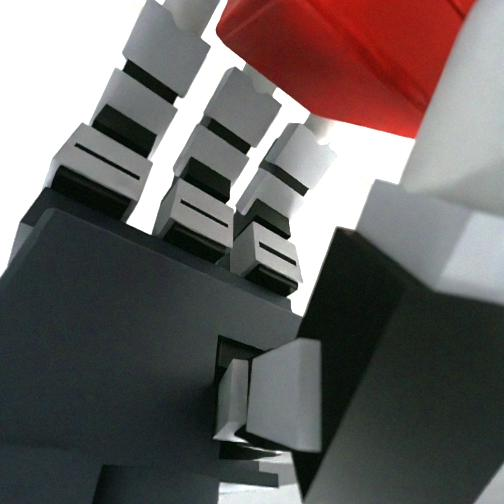

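Call:
move(
  joints={"joint_2_rad": -0.06, "joint_4_rad": -1.45, "joint_6_rad": -0.6},
)

Call:
move(
  joints={"joint_2_rad": -0.1, "joint_4_rad": -1.05, "joint_6_rad": -1.0},
)

Call:
move(
  joints={"joint_2_rad": -1.0, "joint_4_rad": -1.75, "joint_6_rad": -0.5, "joint_7_rad": 1.25, "hand_speed": 0.2, "hand_current_limit": 0.4, "hand_index_mcp": 1, "hand_index_pip": 1, "hand_index_dip": 1, "hand_middle_mcp": 1, "hand_middle_pip": 1, "hand_middle_dip": 1, "hand_ring_mcp": 1, "hand_ring_pip": 1, "hand_ring_dip": 1, "hand_thumb_cmc": 1, "hand_thumb_mcp": 0.9, "hand_thumb_ipl": 0.168},
)

Call:
move(
  joints={"joint_1_rad": 6.1, "joint_7_rad": 2.46},
  cameras=["wrist_camera"],
)

Call:
move(
  joints={"joint_1_rad": 8.6, "joint_2_rad": -1.2, "joint_4_rad": -2.03, "joint_6_rad": -0.4},
  cameras=["wrist_camera"],
)

Call:
move(
  joints={"joint_1_rad": 9.2},
  cameras=["wrist_camera"],
)

Call:
move(
  joints={"joint_1_rad": 9.8},
  cameras=["wrist_camera"],
)

Scene clock: 356.20 s.
move: done
base_odometry: x=-0.489 y=-0.148 heading=-2.833
base_tilt: forward=-0.1 right=+0.4
base_status: not commanded
joint_positions: joint_1_rad=+6.295 joint_2_rad=-0.036 joint_3_rad=+3.149 joint_4_rad=-1.492 joint_5_rad=-0.031 joint_6_rad=-0.543 joint_7_rad=+0.004 hand_index_mcp=+0.840 hand_index_abd=+0.061 hand_index_pip=-0.382 hand_index_dip=+0.703 hand_middle_mcp=+0.821 hand_middle_abd=+0.003 hand_middle_pip=-0.383 hand_middle_dip=+0.703 hand_ring_mcp=+0.822 hand_ring_abd=-0.003 hand_ring_pip=-0.384 hand_ring_dip=+0.698 hand_thumb_cmc=-0.882 hand_thumb_axl=+0.680 hand_thumb_mcp=+0.394 hand_thumb_ipl=-0.298 hand_current_limit=+0.600 hand_speed=-0.800
joint_status: all done
hand_state: goal,overload,goal,goal,goal,goal,goal,goal,goal,goal,goal,goal,goal,goal,goal,goal
index_mcp_current_ma: -9
index_abd_current_ma: 0
index_pip_current_ma: 1
index_dip_current_ma: 3
middle_mcp_current_ma: -40
middle_abd_current_ma: 2
middle_pip_current_ma: -4
middle_dip_current_ma: 3
ring_mcp_current_ma: -37
ring_abd_current_ma: -2
ring_pip_current_ma: -4
ring_dip_current_ma: -2
thumb_cmc_current_ma: 12
thumb_axl_current_ma: 2
thumb_mcp_current_ma: -10
thumb_ipl_current_ma: 3
hand_goal_index_mcp: 0.846
hand_goal_index_abd: 0.000
hand_goal_index_pip: -0.384
hand_goal_index_dip: 0.700
hand_goal_middle_mcp: 0.840
hand_goal_middle_abd: 0.000
hand_goal_middle_pip: -0.380
hand_goal_middle_dip: 0.700
hand_goal_ring_mcp: 0.840
hand_goal_ring_abd: 0.000
hand_goal_ring_pip: -0.380
hand_goal_ring_dip: 0.700
hand_goal_thumb_cmc: -0.890
hand_goal_thumb_axl: 0.678
hand_goal_thumb_mcp: 0.400
hand_goal_thumb_ipl: -0.300
motor_effort: joint_1_rad=+1(1) joint_2_rad=-17(18) joint_3_rad=+1(2) joint_4_rad=+19(20) joint_5_rad=-1(1) joint_6_rad=+7(9) joint_7_rad=+0(1)
hand_pose: x=+0.6554 y=+0.0205 z=+0.9368 quat_wxyz=(-0.388, +0.585, -0.604, +0.377) (m; base frame)
hand_target: x=+0.6450 y=+0.0105 z=+0.9590 quat_wxyz=(-0.386, +0.568, -0.617, +0.384) (m; base frame)
hand_status: not commanded
pictures: none

Scene clock: 358.07 s.
move: done
base_odometry: x=-0.489 y=-0.148 heading=-2.833
base_tilt: forward=+0.0 right=+0.4
base_status: not commanded
joint_positions: joint_1_rad=+6.295 joint_2_rad=-0.081 joint_3_rad=+3.149 joint_4_rad=-1.091 joint_5_rad=-0.031 joint_6_rad=-0.943 joint_7_rad=+0.004 hand_index_mcp=+0.840 hand_index_abd=+0.061 hand_index_pip=-0.382 hand_index_dip=+0.703 hand_middle_mcp=+0.821 hand_middle_abd=+0.003 hand_middle_pip=-0.383 hand_middle_dip=+0.703 hand_ring_mcp=+0.822 hand_ring_abd=-0.003 hand_ring_pip=-0.384 hand_ring_dip=+0.698 hand_thumb_cmc=-0.882 hand_thumb_axl=+0.680 hand_thumb_mcp=+0.395 hand_thumb_ipl=-0.298 hand_current_limit=+0.600 hand_speed=-0.800
joint_status: all done
hand_state: goal,overload,goal,goal,goal,goal,goal,goal,goal,goal,goal,goal,goal,goal,goal,goal
index_mcp_current_ma: -9
index_abd_current_ma: 0
index_pip_current_ma: 1
index_dip_current_ma: 3
middle_mcp_current_ma: -40
middle_abd_current_ma: 2
middle_pip_current_ma: -4
middle_dip_current_ma: 3
ring_mcp_current_ma: -37
ring_abd_current_ma: -2
ring_pip_current_ma: -4
ring_dip_current_ma: -2
thumb_cmc_current_ma: 12
thumb_axl_current_ma: 2
thumb_mcp_current_ma: -9
thumb_ipl_current_ma: 3
hand_goal_index_mcp: 0.846
hand_goal_index_abd: 0.000
hand_goal_index_pip: -0.384
hand_goal_index_dip: 0.700
hand_goal_middle_mcp: 0.840
hand_goal_middle_abd: 0.000
hand_goal_middle_pip: -0.380
hand_goal_middle_dip: 0.700
hand_goal_ring_mcp: 0.840
hand_goal_ring_abd: 0.000
hand_goal_ring_pip: -0.380
hand_goal_ring_dip: 0.700
hand_goal_thumb_cmc: -0.890
hand_goal_thumb_axl: 0.678
hand_goal_thumb_mcp: 0.400
hand_goal_thumb_ipl: -0.300
motor_effort: joint_1_rad=+1(1) joint_2_rad=-12(19) joint_3_rad=+2(2) joint_4_rad=+17(20) joint_5_rad=+0(1) joint_6_rad=+8(9) joint_7_rad=+0(1)
hand_pose: x=+0.5994 y=+0.0234 z=+1.0776 quat_wxyz=(-0.402, +0.581, -0.591, +0.389) (m; base frame)
hand_target: x=+0.5827 y=+0.0110 z=+1.0939 quat_wxyz=(-0.397, +0.557, -0.612, +0.396) (m; base frame)
hand_status: not commanded
pictures: none

Scene clock: 360.63 s.
move: done
base_odometry: x=-0.489 y=-0.148 heading=-2.833
base_tilt: forward=-0.1 right=+0.5
base_status: not commanded
joint_positions: joint_1_rad=+6.295 joint_2_rad=-0.993 joint_3_rad=+3.149 joint_4_rad=-1.716 joint_5_rad=-0.031 joint_6_rad=-0.556 joint_7_rad=+1.177 hand_index_mcp=+0.994 hand_index_abd=+0.101 hand_index_pip=+0.997 hand_index_dip=+0.997 hand_middle_mcp=+0.993 hand_middle_abd=+0.003 hand_middle_pip=+0.998 hand_middle_dip=+0.997 hand_ring_mcp=+0.994 hand_ring_abd=+0.000 hand_ring_pip=+0.997 hand_ring_dip=+0.998 hand_thumb_cmc=+0.986 hand_thumb_axl=+0.680 hand_thumb_mcp=+0.898 hand_thumb_ipl=+0.166 hand_current_limit=+0.400 hand_speed=+0.200
joint_status: all done
hand_state: goal,overload,goal,goal,goal,goal,goal,goal,goal,goal,goal,goal,goal,goal,goal,goal
index_mcp_current_ma: -8
index_abd_current_ma: 0
index_pip_current_ma: -2
index_dip_current_ma: -3
middle_mcp_current_ma: -10
middle_abd_current_ma: 2
middle_pip_current_ma: -2
middle_dip_current_ma: -3
ring_mcp_current_ma: -9
ring_abd_current_ma: 0
ring_pip_current_ma: -3
ring_dip_current_ma: -2
thumb_cmc_current_ma: -24
thumb_axl_current_ma: 2
thumb_mcp_current_ma: -3
thumb_ipl_current_ma: -3
hand_goal_index_mcp: 1.000
hand_goal_index_abd: 0.000
hand_goal_index_pip: 1.000
hand_goal_index_dip: 1.000
hand_goal_middle_mcp: 1.000
hand_goal_middle_abd: 0.000
hand_goal_middle_pip: 1.000
hand_goal_middle_dip: 1.000
hand_goal_ring_mcp: 1.000
hand_goal_ring_abd: 0.000
hand_goal_ring_pip: 1.000
hand_goal_ring_dip: 1.000
hand_goal_thumb_cmc: 1.000
hand_goal_thumb_axl: 0.678
hand_goal_thumb_mcp: 0.900
hand_goal_thumb_ipl: 0.168
motor_effort: joint_1_rad=+1(1) joint_2_rad=+14(16) joint_3_rad=+2(3) joint_4_rad=+14(18) joint_5_rad=+0(1) joint_6_rad=+8(10) joint_7_rad=+0(1)
hand_pose: x=+0.2790 y=-0.0677 z=+1.1810 quat_wxyz=(-0.168, +0.583, -0.125, +0.785) (m; base frame)
hand_target: x=+0.2773 y=-0.0804 z=+1.1893 quat_wxyz=(-0.109, +0.576, -0.100, +0.804) (m; base frame)
hand_status: not commanded
pictures: none

Scene clock: 362.50 s.
move: done
base_odometry: x=-0.489 y=-0.148 heading=-2.833
base_tilt: forward=-0.1 right=+0.4
base_status: not commanded
joint_positions: joint_1_rad=+6.124 joint_2_rad=-0.993 joint_3_rad=+3.149 joint_4_rad=-1.716 joint_5_rad=-0.031 joint_6_rad=-0.555 joint_7_rad=+2.387 hand_index_mcp=+1.000 hand_index_abd=+0.158 hand_index_pip=+0.999 hand_index_dip=+0.997 hand_middle_mcp=+1.000 hand_middle_abd=+0.003 hand_middle_pip=+0.999 hand_middle_dip=+0.997 hand_ring_mcp=+1.000 hand_ring_abd=+0.001 hand_ring_pip=+0.999 hand_ring_dip=+0.998 hand_thumb_cmc=+1.000 hand_thumb_axl=+0.679 hand_thumb_mcp=+0.898 hand_thumb_ipl=+0.166 hand_current_limit=+0.400 hand_speed=+0.200
joint_status: all done
hand_state: goal,overload,goal,goal,goal,goal,goal,goal,goal,goal,goal,goal,goal,goal,goal,goal
index_mcp_current_ma: 0
index_abd_current_ma: 0
index_pip_current_ma: -1
index_dip_current_ma: -3
middle_mcp_current_ma: 0
middle_abd_current_ma: 2
middle_pip_current_ma: -1
middle_dip_current_ma: -3
ring_mcp_current_ma: 0
ring_abd_current_ma: 0
ring_pip_current_ma: -1
ring_dip_current_ma: -2
thumb_cmc_current_ma: 0
thumb_axl_current_ma: 1
thumb_mcp_current_ma: -3
thumb_ipl_current_ma: -3
hand_goal_index_mcp: 1.000
hand_goal_index_abd: 0.000
hand_goal_index_pip: 1.000
hand_goal_index_dip: 1.000
hand_goal_middle_mcp: 1.000
hand_goal_middle_abd: 0.000
hand_goal_middle_pip: 1.000
hand_goal_middle_dip: 1.000
hand_goal_ring_mcp: 1.000
hand_goal_ring_abd: 0.000
hand_goal_ring_pip: 1.000
hand_goal_ring_dip: 1.000
hand_goal_thumb_cmc: 1.000
hand_goal_thumb_axl: 0.678
hand_goal_thumb_mcp: 0.900
hand_goal_thumb_ipl: 0.168
motor_effort: joint_1_rad=+0(1) joint_2_rad=+15(16) joint_3_rad=+2(3) joint_4_rad=+15(15) joint_5_rad=+0(1) joint_6_rad=+9(9) joint_7_rad=+0(1)
hand_pose: x=+0.2611 y=-0.0520 z=+1.2768 quat_wxyz=(+0.244, +0.529, +0.275, +0.765) (m; base frame)
hand_target: x=+0.2589 y=-0.0473 z=+1.2842 quat_wxyz=(+0.290, +0.502, +0.300, +0.757) (m; base frame)
hand_status: not commanded
pictures: wrist_camera

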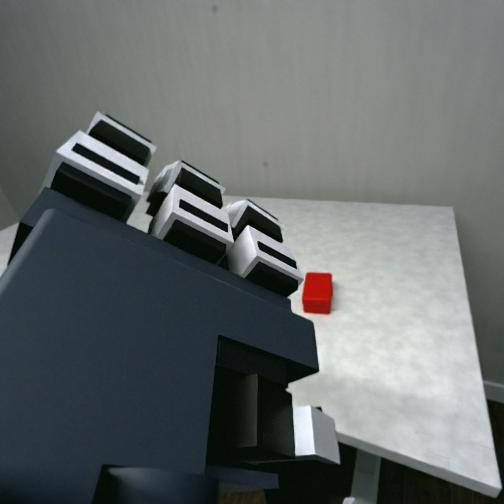

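Scene clock: 365.97 s.
move: done
base_odometry: x=-0.489 y=-0.148 heading=-2.833
base_tilt: forward=-0.1 right=+0.5
base_status: not commanded
joint_positions: joint_1_rad=+8.575 joint_2_rad=-1.186 joint_3_rad=+3.149 joint_4_rad=-1.996 joint_5_rad=-0.031 joint_6_rad=-0.456 joint_7_rad=+2.389 hand_index_mcp=+1.000 hand_index_abd=+0.158 hand_index_pip=+0.999 hand_index_dip=+0.997 hand_middle_mcp=+1.000 hand_middle_abd=+0.003 hand_middle_pip=+0.999 hand_middle_dip=+0.997 hand_ring_mcp=+1.000 hand_ring_abd=+0.001 hand_ring_pip=+0.999 hand_ring_dip=+0.998 hand_thumb_cmc=+1.000 hand_thumb_axl=+0.679 hand_thumb_mcp=+0.898 hand_thumb_ipl=+0.166 hand_current_limit=+0.400 hand_speed=+0.200
joint_status: all done
hand_state: goal,overload,goal,goal,goal,goal,goal,goal,goal,goal,goal,goal,goal,goal,goal,goal
index_mcp_current_ma: 0
index_abd_current_ma: 0
index_pip_current_ma: -1
index_dip_current_ma: -3
middle_mcp_current_ma: 0
middle_abd_current_ma: 2
middle_pip_current_ma: -1
middle_dip_current_ma: -3
ring_mcp_current_ma: 0
ring_abd_current_ma: 0
ring_pip_current_ma: -1
ring_dip_current_ma: -2
thumb_cmc_current_ma: 0
thumb_axl_current_ma: 0
thumb_mcp_current_ma: -3
thumb_ipl_current_ma: -3
hand_goal_index_mcp: 1.000
hand_goal_index_abd: 0.000
hand_goal_index_pip: 1.000
hand_goal_index_dip: 1.000
hand_goal_middle_mcp: 1.000
hand_goal_middle_abd: 0.000
hand_goal_middle_pip: 1.000
hand_goal_middle_dip: 1.000
hand_goal_ring_mcp: 1.000
hand_goal_ring_abd: 0.000
hand_goal_ring_pip: 1.000
hand_goal_ring_dip: 1.000
hand_goal_thumb_cmc: 1.000
hand_goal_thumb_axl: 0.678
hand_goal_thumb_mcp: 0.900
hand_goal_thumb_ipl: 0.168
motor_effort: joint_1_rad=+1(3) joint_2_rad=+16(18) joint_3_rad=+2(3) joint_4_rad=+15(16) joint_5_rad=-1(1) joint_6_rad=+8(10) joint_7_rad=+0(1)
hand_pose: x=-0.0109 y=-0.0354 z=+1.1896 quat_wxyz=(+0.806, +0.433, -0.402, +0.029) (m; base frame)
hand_target: x=-0.0052 y=-0.0291 z=+1.1970 quat_wxyz=(+0.816, +0.437, -0.376, -0.036) (m; base frame)
hand_status: not commanded
pictures: wrist_camera

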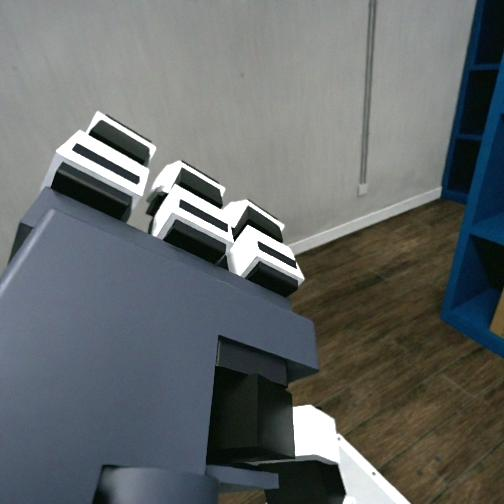

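Scene clock: 367.90 s.
move: off_target
base_odometry: x=-0.482 y=-0.146 heading=-2.816
base_tilt: forward=-0.1 right=+0.3
base_status: not commanded
joint_positions: joint_1_rad=+8.841 joint_2_rad=-1.163 joint_3_rad=+3.144 joint_4_rad=-1.996 joint_5_rad=-0.030 joint_6_rad=-0.453 joint_7_rad=+2.391 hand_index_mcp=+1.000 hand_index_abd=+0.161 hand_index_pip=+1.000 hand_index_dip=+0.997 hand_middle_mcp=+1.000 hand_middle_abd=+0.003 hand_middle_pip=+1.000 hand_middle_dip=+0.997 hand_ring_mcp=+1.000 hand_ring_abd=+0.001 hand_ring_pip=+1.000 hand_ring_dip=+0.998 hand_thumb_cmc=+1.000 hand_thumb_axl=+0.678 hand_thumb_mcp=+0.898 hand_thumb_ipl=+0.166 hand_current_limit=+0.400 hand_speed=+0.200
joint_status: joint_1_rad off_target (ended at +8.841, target +9.200)
hand_state: goal,overload,goal,goal,goal,goal,goal,goal,goal,goal,goal,goal,goal,goal,goal,goal
index_mcp_current_ma: 0
index_abd_current_ma: 0
index_pip_current_ma: 0
index_dip_current_ma: -3
middle_mcp_current_ma: 0
middle_abd_current_ma: 2
middle_pip_current_ma: 0
middle_dip_current_ma: -3
ring_mcp_current_ma: 0
ring_abd_current_ma: 1
ring_pip_current_ma: 0
ring_dip_current_ma: -2
thumb_cmc_current_ma: 0
thumb_axl_current_ma: 0
thumb_mcp_current_ma: -3
thumb_ipl_current_ma: -2
hand_goal_index_mcp: 1.000
hand_goal_index_abd: 0.000
hand_goal_index_pip: 1.000
hand_goal_index_dip: 1.000
hand_goal_middle_mcp: 1.000
hand_goal_middle_abd: 0.000
hand_goal_middle_pip: 1.000
hand_goal_middle_dip: 1.000
hand_goal_ring_mcp: 1.000
hand_goal_ring_abd: 0.000
hand_goal_ring_pip: 1.000
hand_goal_ring_dip: 1.000
hand_goal_thumb_cmc: 1.000
hand_goal_thumb_axl: 0.678
hand_goal_thumb_mcp: 0.900
hand_goal_thumb_ipl: 0.168
motor_effort: joint_1_rad=+47(51) joint_2_rad=+7(18) joint_3_rad=+3(7) joint_4_rad=+15(16) joint_5_rad=+0(1) joint_6_rad=+9(9) joint_7_rad=-1(1)
hand_pose: x=-0.0241 y=-0.0084 z=+1.1878 quat_wxyz=(+0.796, +0.384, -0.460, -0.079) (m; base frame)
hand_target: x=+0.0001 y=+0.0461 z=+1.1970 quat_wxyz=(+0.769, +0.307, -0.489, -0.276) (m; base frame)
hand_status: not commanded
pictures: wrist_camera

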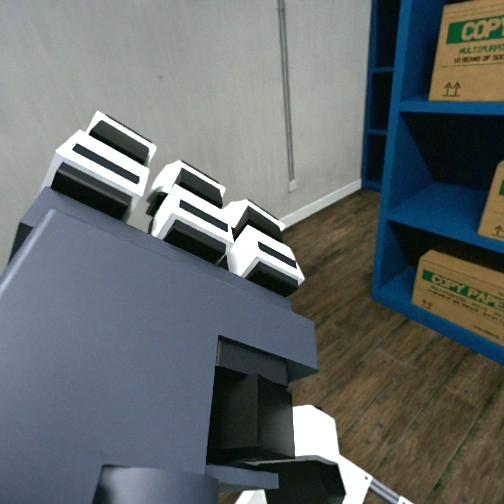

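Scene clock: 369.73 s.
move: off_target
base_odometry: x=-0.463 y=-0.140 heading=-2.762
base_tilt: forward=-0.1 right=+0.5
base_status: not commanded
joint_positions: joint_1_rad=+9.734 joint_2_rad=-1.033 joint_3_rad=+3.146 joint_4_rad=-2.006 joint_5_rad=-0.030 joint_6_rad=-0.451 joint_7_rad=+2.391 hand_index_mcp=+1.000 hand_index_abd=+0.166 hand_index_pip=+1.000 hand_index_dip=+0.997 hand_middle_mcp=+1.000 hand_middle_abd=+0.003 hand_middle_pip=+1.000 hand_middle_dip=+0.997 hand_ring_mcp=+1.000 hand_ring_abd=+0.001 hand_ring_pip=+1.000 hand_ring_dip=+0.998 hand_thumb_cmc=+1.000 hand_thumb_axl=+0.678 hand_thumb_mcp=+0.898 hand_thumb_ipl=+0.166 hand_current_limit=+0.400 hand_speed=+0.200
joint_status: joint_1_rad off_target (ended at +9.734, target +9.800)
hand_state: goal,overload,goal,goal,goal,goal,goal,goal,goal,goal,goal,goal,goal,goal,goal,goal
index_mcp_current_ma: 0
index_abd_current_ma: 0
index_pip_current_ma: 0
index_dip_current_ma: -3
middle_mcp_current_ma: 0
middle_abd_current_ma: 2
middle_pip_current_ma: 0
middle_dip_current_ma: -3
ring_mcp_current_ma: 0
ring_abd_current_ma: 1
ring_pip_current_ma: 0
ring_dip_current_ma: -2
thumb_cmc_current_ma: 0
thumb_axl_current_ma: 0
thumb_mcp_current_ma: -3
thumb_ipl_current_ma: -2
hand_goal_index_mcp: 1.000
hand_goal_index_abd: 0.000
hand_goal_index_pip: 1.000
hand_goal_index_dip: 1.000
hand_goal_middle_mcp: 1.000
hand_goal_middle_abd: 0.000
hand_goal_middle_pip: 1.000
hand_goal_middle_dip: 1.000
hand_goal_ring_mcp: 1.000
hand_goal_ring_abd: 0.000
hand_goal_ring_pip: 1.000
hand_goal_ring_dip: 1.000
hand_goal_thumb_cmc: 1.000
hand_goal_thumb_axl: 0.678
hand_goal_thumb_mcp: 0.900
hand_goal_thumb_ipl: 0.168
motor_effort: joint_1_rad=+6(50) joint_2_rad=-17(19) joint_3_rad=+1(5) joint_4_rad=+17(18) joint_5_rad=+0(1) joint_6_rad=+8(10) joint_7_rad=+0(1)
hand_pose: x=-0.0408 y=+0.1274 z=+1.1626 quat_wxyz=(+0.648, +0.159, -0.634, -0.392) (m; base frame)
hand_target: x=+0.0469 y=+0.1052 z=+1.1970 quat_wxyz=(+0.653, +0.149, -0.557, -0.490) (m; base frame)
hand_status: not commanded
pictures: wrist_camera

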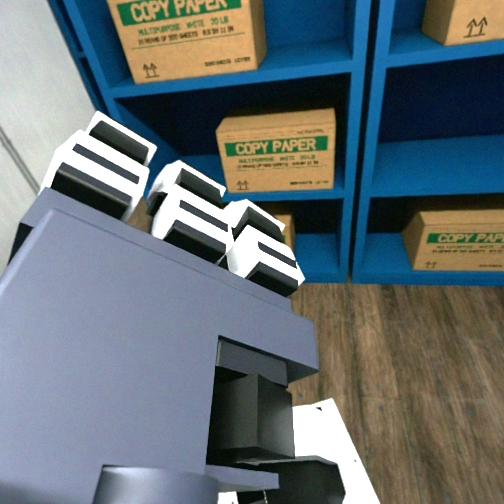

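Call:
move(
  joints={"joint_2_rad": -0.6},
)

Call:
move(
  base={"translate_m": -0.35},
  speeds={"translate_m": 0.3},
  cameras=["all"],
)

Scene clock: 381.23 s.
move: done
base_odometry: x=-0.463 y=-0.141 heading=-2.762
base_tilt: forward=+0.0 right=+0.4
base_status: not commanded
joint_positions: joint_1_rad=+9.775 joint_2_rad=-0.606 joint_3_rad=+3.146 joint_4_rad=-2.006 joint_5_rad=-0.030 joint_6_rad=-0.448 joint_7_rad=+2.391 hand_index_mcp=+1.000 hand_index_abd=+0.166 hand_index_pip=+1.000 hand_index_dip=+0.997 hand_middle_mcp=+1.000 hand_middle_abd=+0.003 hand_middle_pip=+1.000 hand_middle_dip=+0.997 hand_ring_mcp=+1.000 hand_ring_abd=+0.001 hand_ring_pip=+1.000 hand_ring_dip=+0.998 hand_thumb_cmc=+1.000 hand_thumb_axl=+0.678 hand_thumb_mcp=+0.898 hand_thumb_ipl=+0.166 hand_current_limit=+0.400 hand_speed=+0.200
joint_status: all done
hand_state: goal,overload,goal,goal,goal,goal,goal,goal,goal,goal,goal,goal,goal,goal,goal,goal
index_mcp_current_ma: 0
index_abd_current_ma: 0
index_pip_current_ma: 0
index_dip_current_ma: -3
middle_mcp_current_ma: 0
middle_abd_current_ma: 2
middle_pip_current_ma: 0
middle_dip_current_ma: -3
ring_mcp_current_ma: 0
ring_abd_current_ma: 1
ring_pip_current_ma: 0
ring_dip_current_ma: -2
thumb_cmc_current_ma: 0
thumb_axl_current_ma: 0
thumb_mcp_current_ma: -3
thumb_ipl_current_ma: -2
hand_goal_index_mcp: 1.000
hand_goal_index_abd: 0.000
hand_goal_index_pip: 1.000
hand_goal_index_dip: 1.000
hand_goal_middle_mcp: 1.000
hand_goal_middle_abd: 0.000
hand_goal_middle_pip: 1.000
hand_goal_middle_dip: 1.000
hand_goal_ring_mcp: 1.000
hand_goal_ring_abd: 0.000
hand_goal_ring_pip: 1.000
hand_goal_ring_dip: 1.000
hand_goal_thumb_cmc: 1.000
hand_goal_thumb_axl: 0.678
hand_goal_thumb_mcp: 0.900
hand_goal_thumb_ipl: 0.168
on_its_own: joint_1_rad moved +0.041 to your old target +9.800
motor_effort: joint_1_rad=+1(6) joint_2_rad=+1(18) joint_3_rad=+2(3) joint_4_rad=+19(20) joint_5_rad=+0(1) joint_6_rad=+8(10) joint_7_rad=+0(1)
hand_pose: x=-0.2063 y=+0.1964 z=+1.0412 quat_wxyz=(+0.510, +0.177, -0.778, -0.322) (m; base frame)
hand_target: x=-0.2066 y=+0.2050 z=+1.0473 quat_wxyz=(+0.487, +0.206, -0.765, -0.367) (m; base frame)
hand_status: not commanded
pictures: none

Scene clock: 383.40 s.
move: done
base_odometry: x=-0.138 y=-0.011 heading=-2.762
base_tilt: forward=-0.1 right=+0.5
base_status: done
joint_positions: joint_1_rad=+9.777 joint_2_rad=-0.600 joint_3_rad=+3.146 joint_4_rad=-2.006 joint_5_rad=-0.030 joint_6_rad=-0.448 joint_7_rad=+2.391 hand_index_mcp=+1.000 hand_index_abd=+0.166 hand_index_pip=+1.000 hand_index_dip=+0.997 hand_middle_mcp=+1.000 hand_middle_abd=+0.003 hand_middle_pip=+1.000 hand_middle_dip=+0.997 hand_ring_mcp=+1.000 hand_ring_abd=+0.001 hand_ring_pip=+1.000 hand_ring_dip=+0.998 hand_thumb_cmc=+1.000 hand_thumb_axl=+0.678 hand_thumb_mcp=+0.898 hand_thumb_ipl=+0.166 hand_current_limit=+0.400 hand_speed=+0.200
joint_status: not commanded
hand_state: goal,overload,goal,goal,goal,goal,goal,goal,goal,goal,goal,goal,goal,goal,goal,goal
index_mcp_current_ma: 0
index_abd_current_ma: 0
index_pip_current_ma: 0
index_dip_current_ma: -3
middle_mcp_current_ma: 0
middle_abd_current_ma: 2
middle_pip_current_ma: 0
middle_dip_current_ma: -3
ring_mcp_current_ma: 0
ring_abd_current_ma: 1
ring_pip_current_ma: 0
ring_dip_current_ma: -2
thumb_cmc_current_ma: 0
thumb_axl_current_ma: 0
thumb_mcp_current_ma: -3
thumb_ipl_current_ma: -2
hand_goal_index_mcp: 1.000
hand_goal_index_abd: 0.000
hand_goal_index_pip: 1.000
hand_goal_index_dip: 1.000
hand_goal_middle_mcp: 1.000
hand_goal_middle_abd: 0.000
hand_goal_middle_pip: 1.000
hand_goal_middle_dip: 1.000
hand_goal_ring_mcp: 1.000
hand_goal_ring_abd: 0.000
hand_goal_ring_pip: 1.000
hand_goal_ring_dip: 1.000
hand_goal_thumb_cmc: 1.000
hand_goal_thumb_axl: 0.678
hand_goal_thumb_mcp: 0.900
hand_goal_thumb_ipl: 0.168
motor_effort: joint_1_rad=+0(1) joint_2_rad=+2(4) joint_3_rad=+2(3) joint_4_rad=+19(19) joint_5_rad=+0(1) joint_6_rad=+8(10) joint_7_rad=+0(1)
hand_pose: x=-0.2081 y=+0.1977 z=+1.0390 quat_wxyz=(+0.507, +0.177, -0.780, -0.321) (m; base frame)
hand_target: x=-0.2066 y=+0.2050 z=+1.0473 quat_wxyz=(+0.487, +0.206, -0.765, -0.367) (m; base frame)
hand_status: not commanded
pictures: base_camera, wrist_camera

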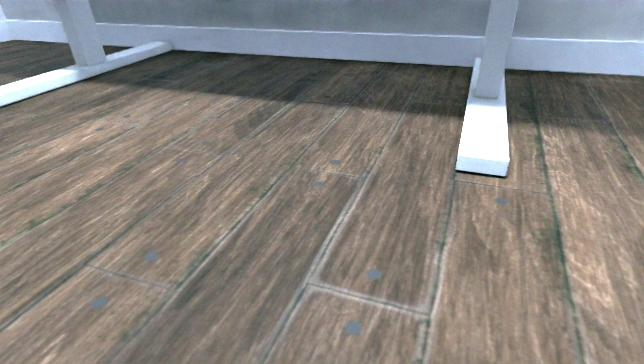

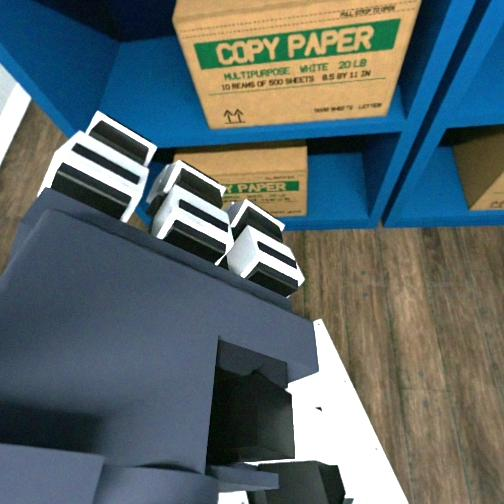

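Call:
zoom_image(
  camera="base_camera",
  region=[400, 20, 600, 220],
)

Call:
zoom_image(
  camera="base_camera",
  region=[0, 0, 250, 160],
)

Scaled by 2.520.

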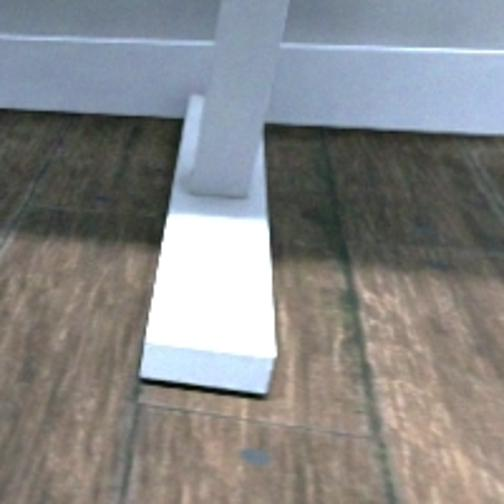

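Scaled by 2.016.

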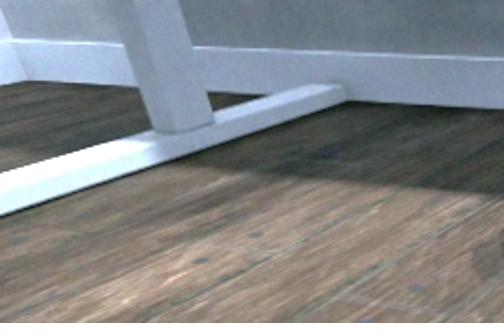

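Call:
move(
  joints={"joint_1_rad": 9.2, "joint_2_rad": -1.2, "joint_4_rad": -2.03, "joint_6_rad": -0.25},
  cameras=["wrist_camera"],
)

Call:
move(
  joints={"joint_1_rad": 9.8},
  cameras=["wrist_camera"],
)

Call:
move(
  joints={"joint_1_rad": 10.35},
  cameras=["wrist_camera"],
)

Scene clock: 432.57 s.
move: done
base_odometry: x=-0.138 y=-0.011 heading=-2.762
base_tilt: forward=-0.1 right=+0.4
base_status: not commanded
joint_positions: joint_1_rad=+9.225 joint_2_rad=-1.195 joint_3_rad=+3.146 joint_4_rad=-2.006 joint_5_rad=-0.030 joint_6_rad=-0.305 joint_7_rad=+2.391 hand_index_mcp=+1.000 hand_index_abd=+0.166 hand_index_pip=+1.000 hand_index_dip=+0.997 hand_middle_mcp=+1.000 hand_middle_abd=+0.003 hand_middle_pip=+1.000 hand_middle_dip=+0.997 hand_ring_mcp=+1.000 hand_ring_abd=+0.001 hand_ring_pip=+1.000 hand_ring_dip=+0.998 hand_thumb_cmc=+1.000 hand_thumb_axl=+0.678 hand_thumb_mcp=+0.898 hand_thumb_ipl=+0.166 hand_current_limit=+0.400 hand_speed=+0.200
joint_status: all done
hand_state: goal,overload,goal,goal,goal,goal,goal,goal,goal,goal,goal,goal,goal,goal,goal,goal
index_mcp_current_ma: 0
index_abd_current_ma: 0
index_pip_current_ma: 0
index_dip_current_ma: -3
middle_mcp_current_ma: 0
middle_abd_current_ma: 2
middle_pip_current_ma: 0
middle_dip_current_ma: -3
ring_mcp_current_ma: 0
ring_abd_current_ma: 1
ring_pip_current_ma: 0
ring_dip_current_ma: -2
thumb_cmc_current_ma: 0
thumb_axl_current_ma: 0
thumb_mcp_current_ma: -3
thumb_ipl_current_ma: -2
hand_goal_index_mcp: 1.000
hand_goal_index_abd: 0.000
hand_goal_index_pip: 1.000
hand_goal_index_dip: 1.000
hand_goal_middle_mcp: 1.000
hand_goal_middle_abd: 0.000
hand_goal_middle_pip: 1.000
hand_goal_middle_dip: 1.000
hand_goal_ring_mcp: 1.000
hand_goal_ring_abd: 0.000
hand_goal_ring_pip: 1.000
hand_goal_ring_dip: 1.000
hand_goal_thumb_cmc: 1.000
hand_goal_thumb_axl: 0.678
hand_goal_thumb_mcp: 0.900
hand_goal_thumb_ipl: 0.168
motor_effort: joint_1_rad=+0(2) joint_2_rad=+17(19) joint_3_rad=+2(3) joint_4_rad=+15(20) joint_5_rad=+0(1) joint_6_rad=+9(10) joint_7_rad=+0(1)
hand_pose: x=+0.0181 y=+0.0552 z=+1.2254 quat_wxyz=(+0.813, +0.253, -0.465, -0.245) (m; base frame)
hand_target: x=+0.0250 y=+0.0508 z=+1.2351 quat_wxyz=(+0.808, +0.274, -0.435, -0.289) (m; base frame)
hand_status: not commanded
pictures: wrist_camera

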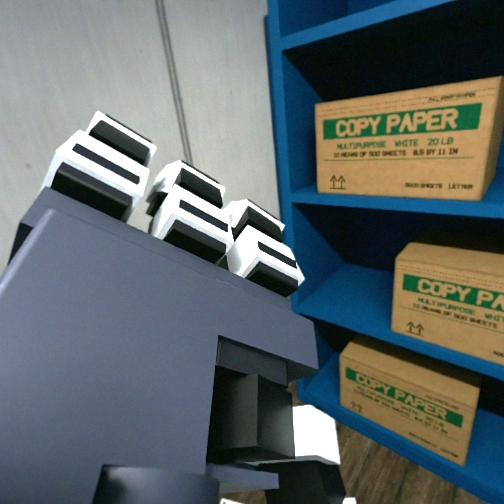

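Scene clock: 434.40 s.
move: done
base_odometry: x=-0.138 y=-0.011 heading=-2.762
base_tilt: forward=-0.1 right=+0.4
base_status: not commanded
joint_positions: joint_1_rad=+9.775 joint_2_rad=-1.195 joint_3_rad=+3.146 joint_4_rad=-2.006 joint_5_rad=-0.030 joint_6_rad=-0.305 joint_7_rad=+2.391 hand_index_mcp=+1.000 hand_index_abd=+0.166 hand_index_pip=+1.000 hand_index_dip=+0.997 hand_middle_mcp=+1.000 hand_middle_abd=+0.003 hand_middle_pip=+1.000 hand_middle_dip=+0.997 hand_ring_mcp=+1.000 hand_ring_abd=+0.001 hand_ring_pip=+1.000 hand_ring_dip=+0.998 hand_thumb_cmc=+1.000 hand_thumb_axl=+0.678 hand_thumb_mcp=+0.898 hand_thumb_ipl=+0.166 hand_current_limit=+0.400 hand_speed=+0.200
joint_status: all done
hand_state: goal,overload,goal,goal,goal,goal,goal,goal,goal,goal,goal,goal,goal,goal,goal,goal
index_mcp_current_ma: 0
index_abd_current_ma: 0
index_pip_current_ma: 0
index_dip_current_ma: -3
middle_mcp_current_ma: 0
middle_abd_current_ma: 2
middle_pip_current_ma: 0
middle_dip_current_ma: -3
ring_mcp_current_ma: 0
ring_abd_current_ma: 1
ring_pip_current_ma: 0
ring_dip_current_ma: -2
thumb_cmc_current_ma: 0
thumb_axl_current_ma: 0
thumb_mcp_current_ma: -3
thumb_ipl_current_ma: -2
hand_goal_index_mcp: 1.000
hand_goal_index_abd: 0.000
hand_goal_index_pip: 1.000
hand_goal_index_dip: 1.000
hand_goal_middle_mcp: 1.000
hand_goal_middle_abd: 0.000
hand_goal_middle_pip: 1.000
hand_goal_middle_dip: 1.000
hand_goal_ring_mcp: 1.000
hand_goal_ring_abd: 0.000
hand_goal_ring_pip: 1.000
hand_goal_ring_dip: 1.000
hand_goal_thumb_cmc: 1.000
hand_goal_thumb_axl: 0.678
hand_goal_thumb_mcp: 0.900
hand_goal_thumb_ipl: 0.168
motor_effort: joint_1_rad=+1(2) joint_2_rad=+17(18) joint_3_rad=+2(3) joint_4_rad=+15(15) joint_5_rad=+0(1) joint_6_rad=+8(9) joint_7_rad=+0(1)
hand_pose: x=+0.0618 y=+0.0998 z=+1.2255 quat_wxyz=(+0.716, +0.118, -0.516, -0.456) (m; base frame)
hand_target: x=+0.0701 y=+0.0951 z=+1.2351 quat_wxyz=(+0.686, +0.133, -0.497, -0.515) (m; base frame)
hand_status: not commanded
pictures: wrist_camera

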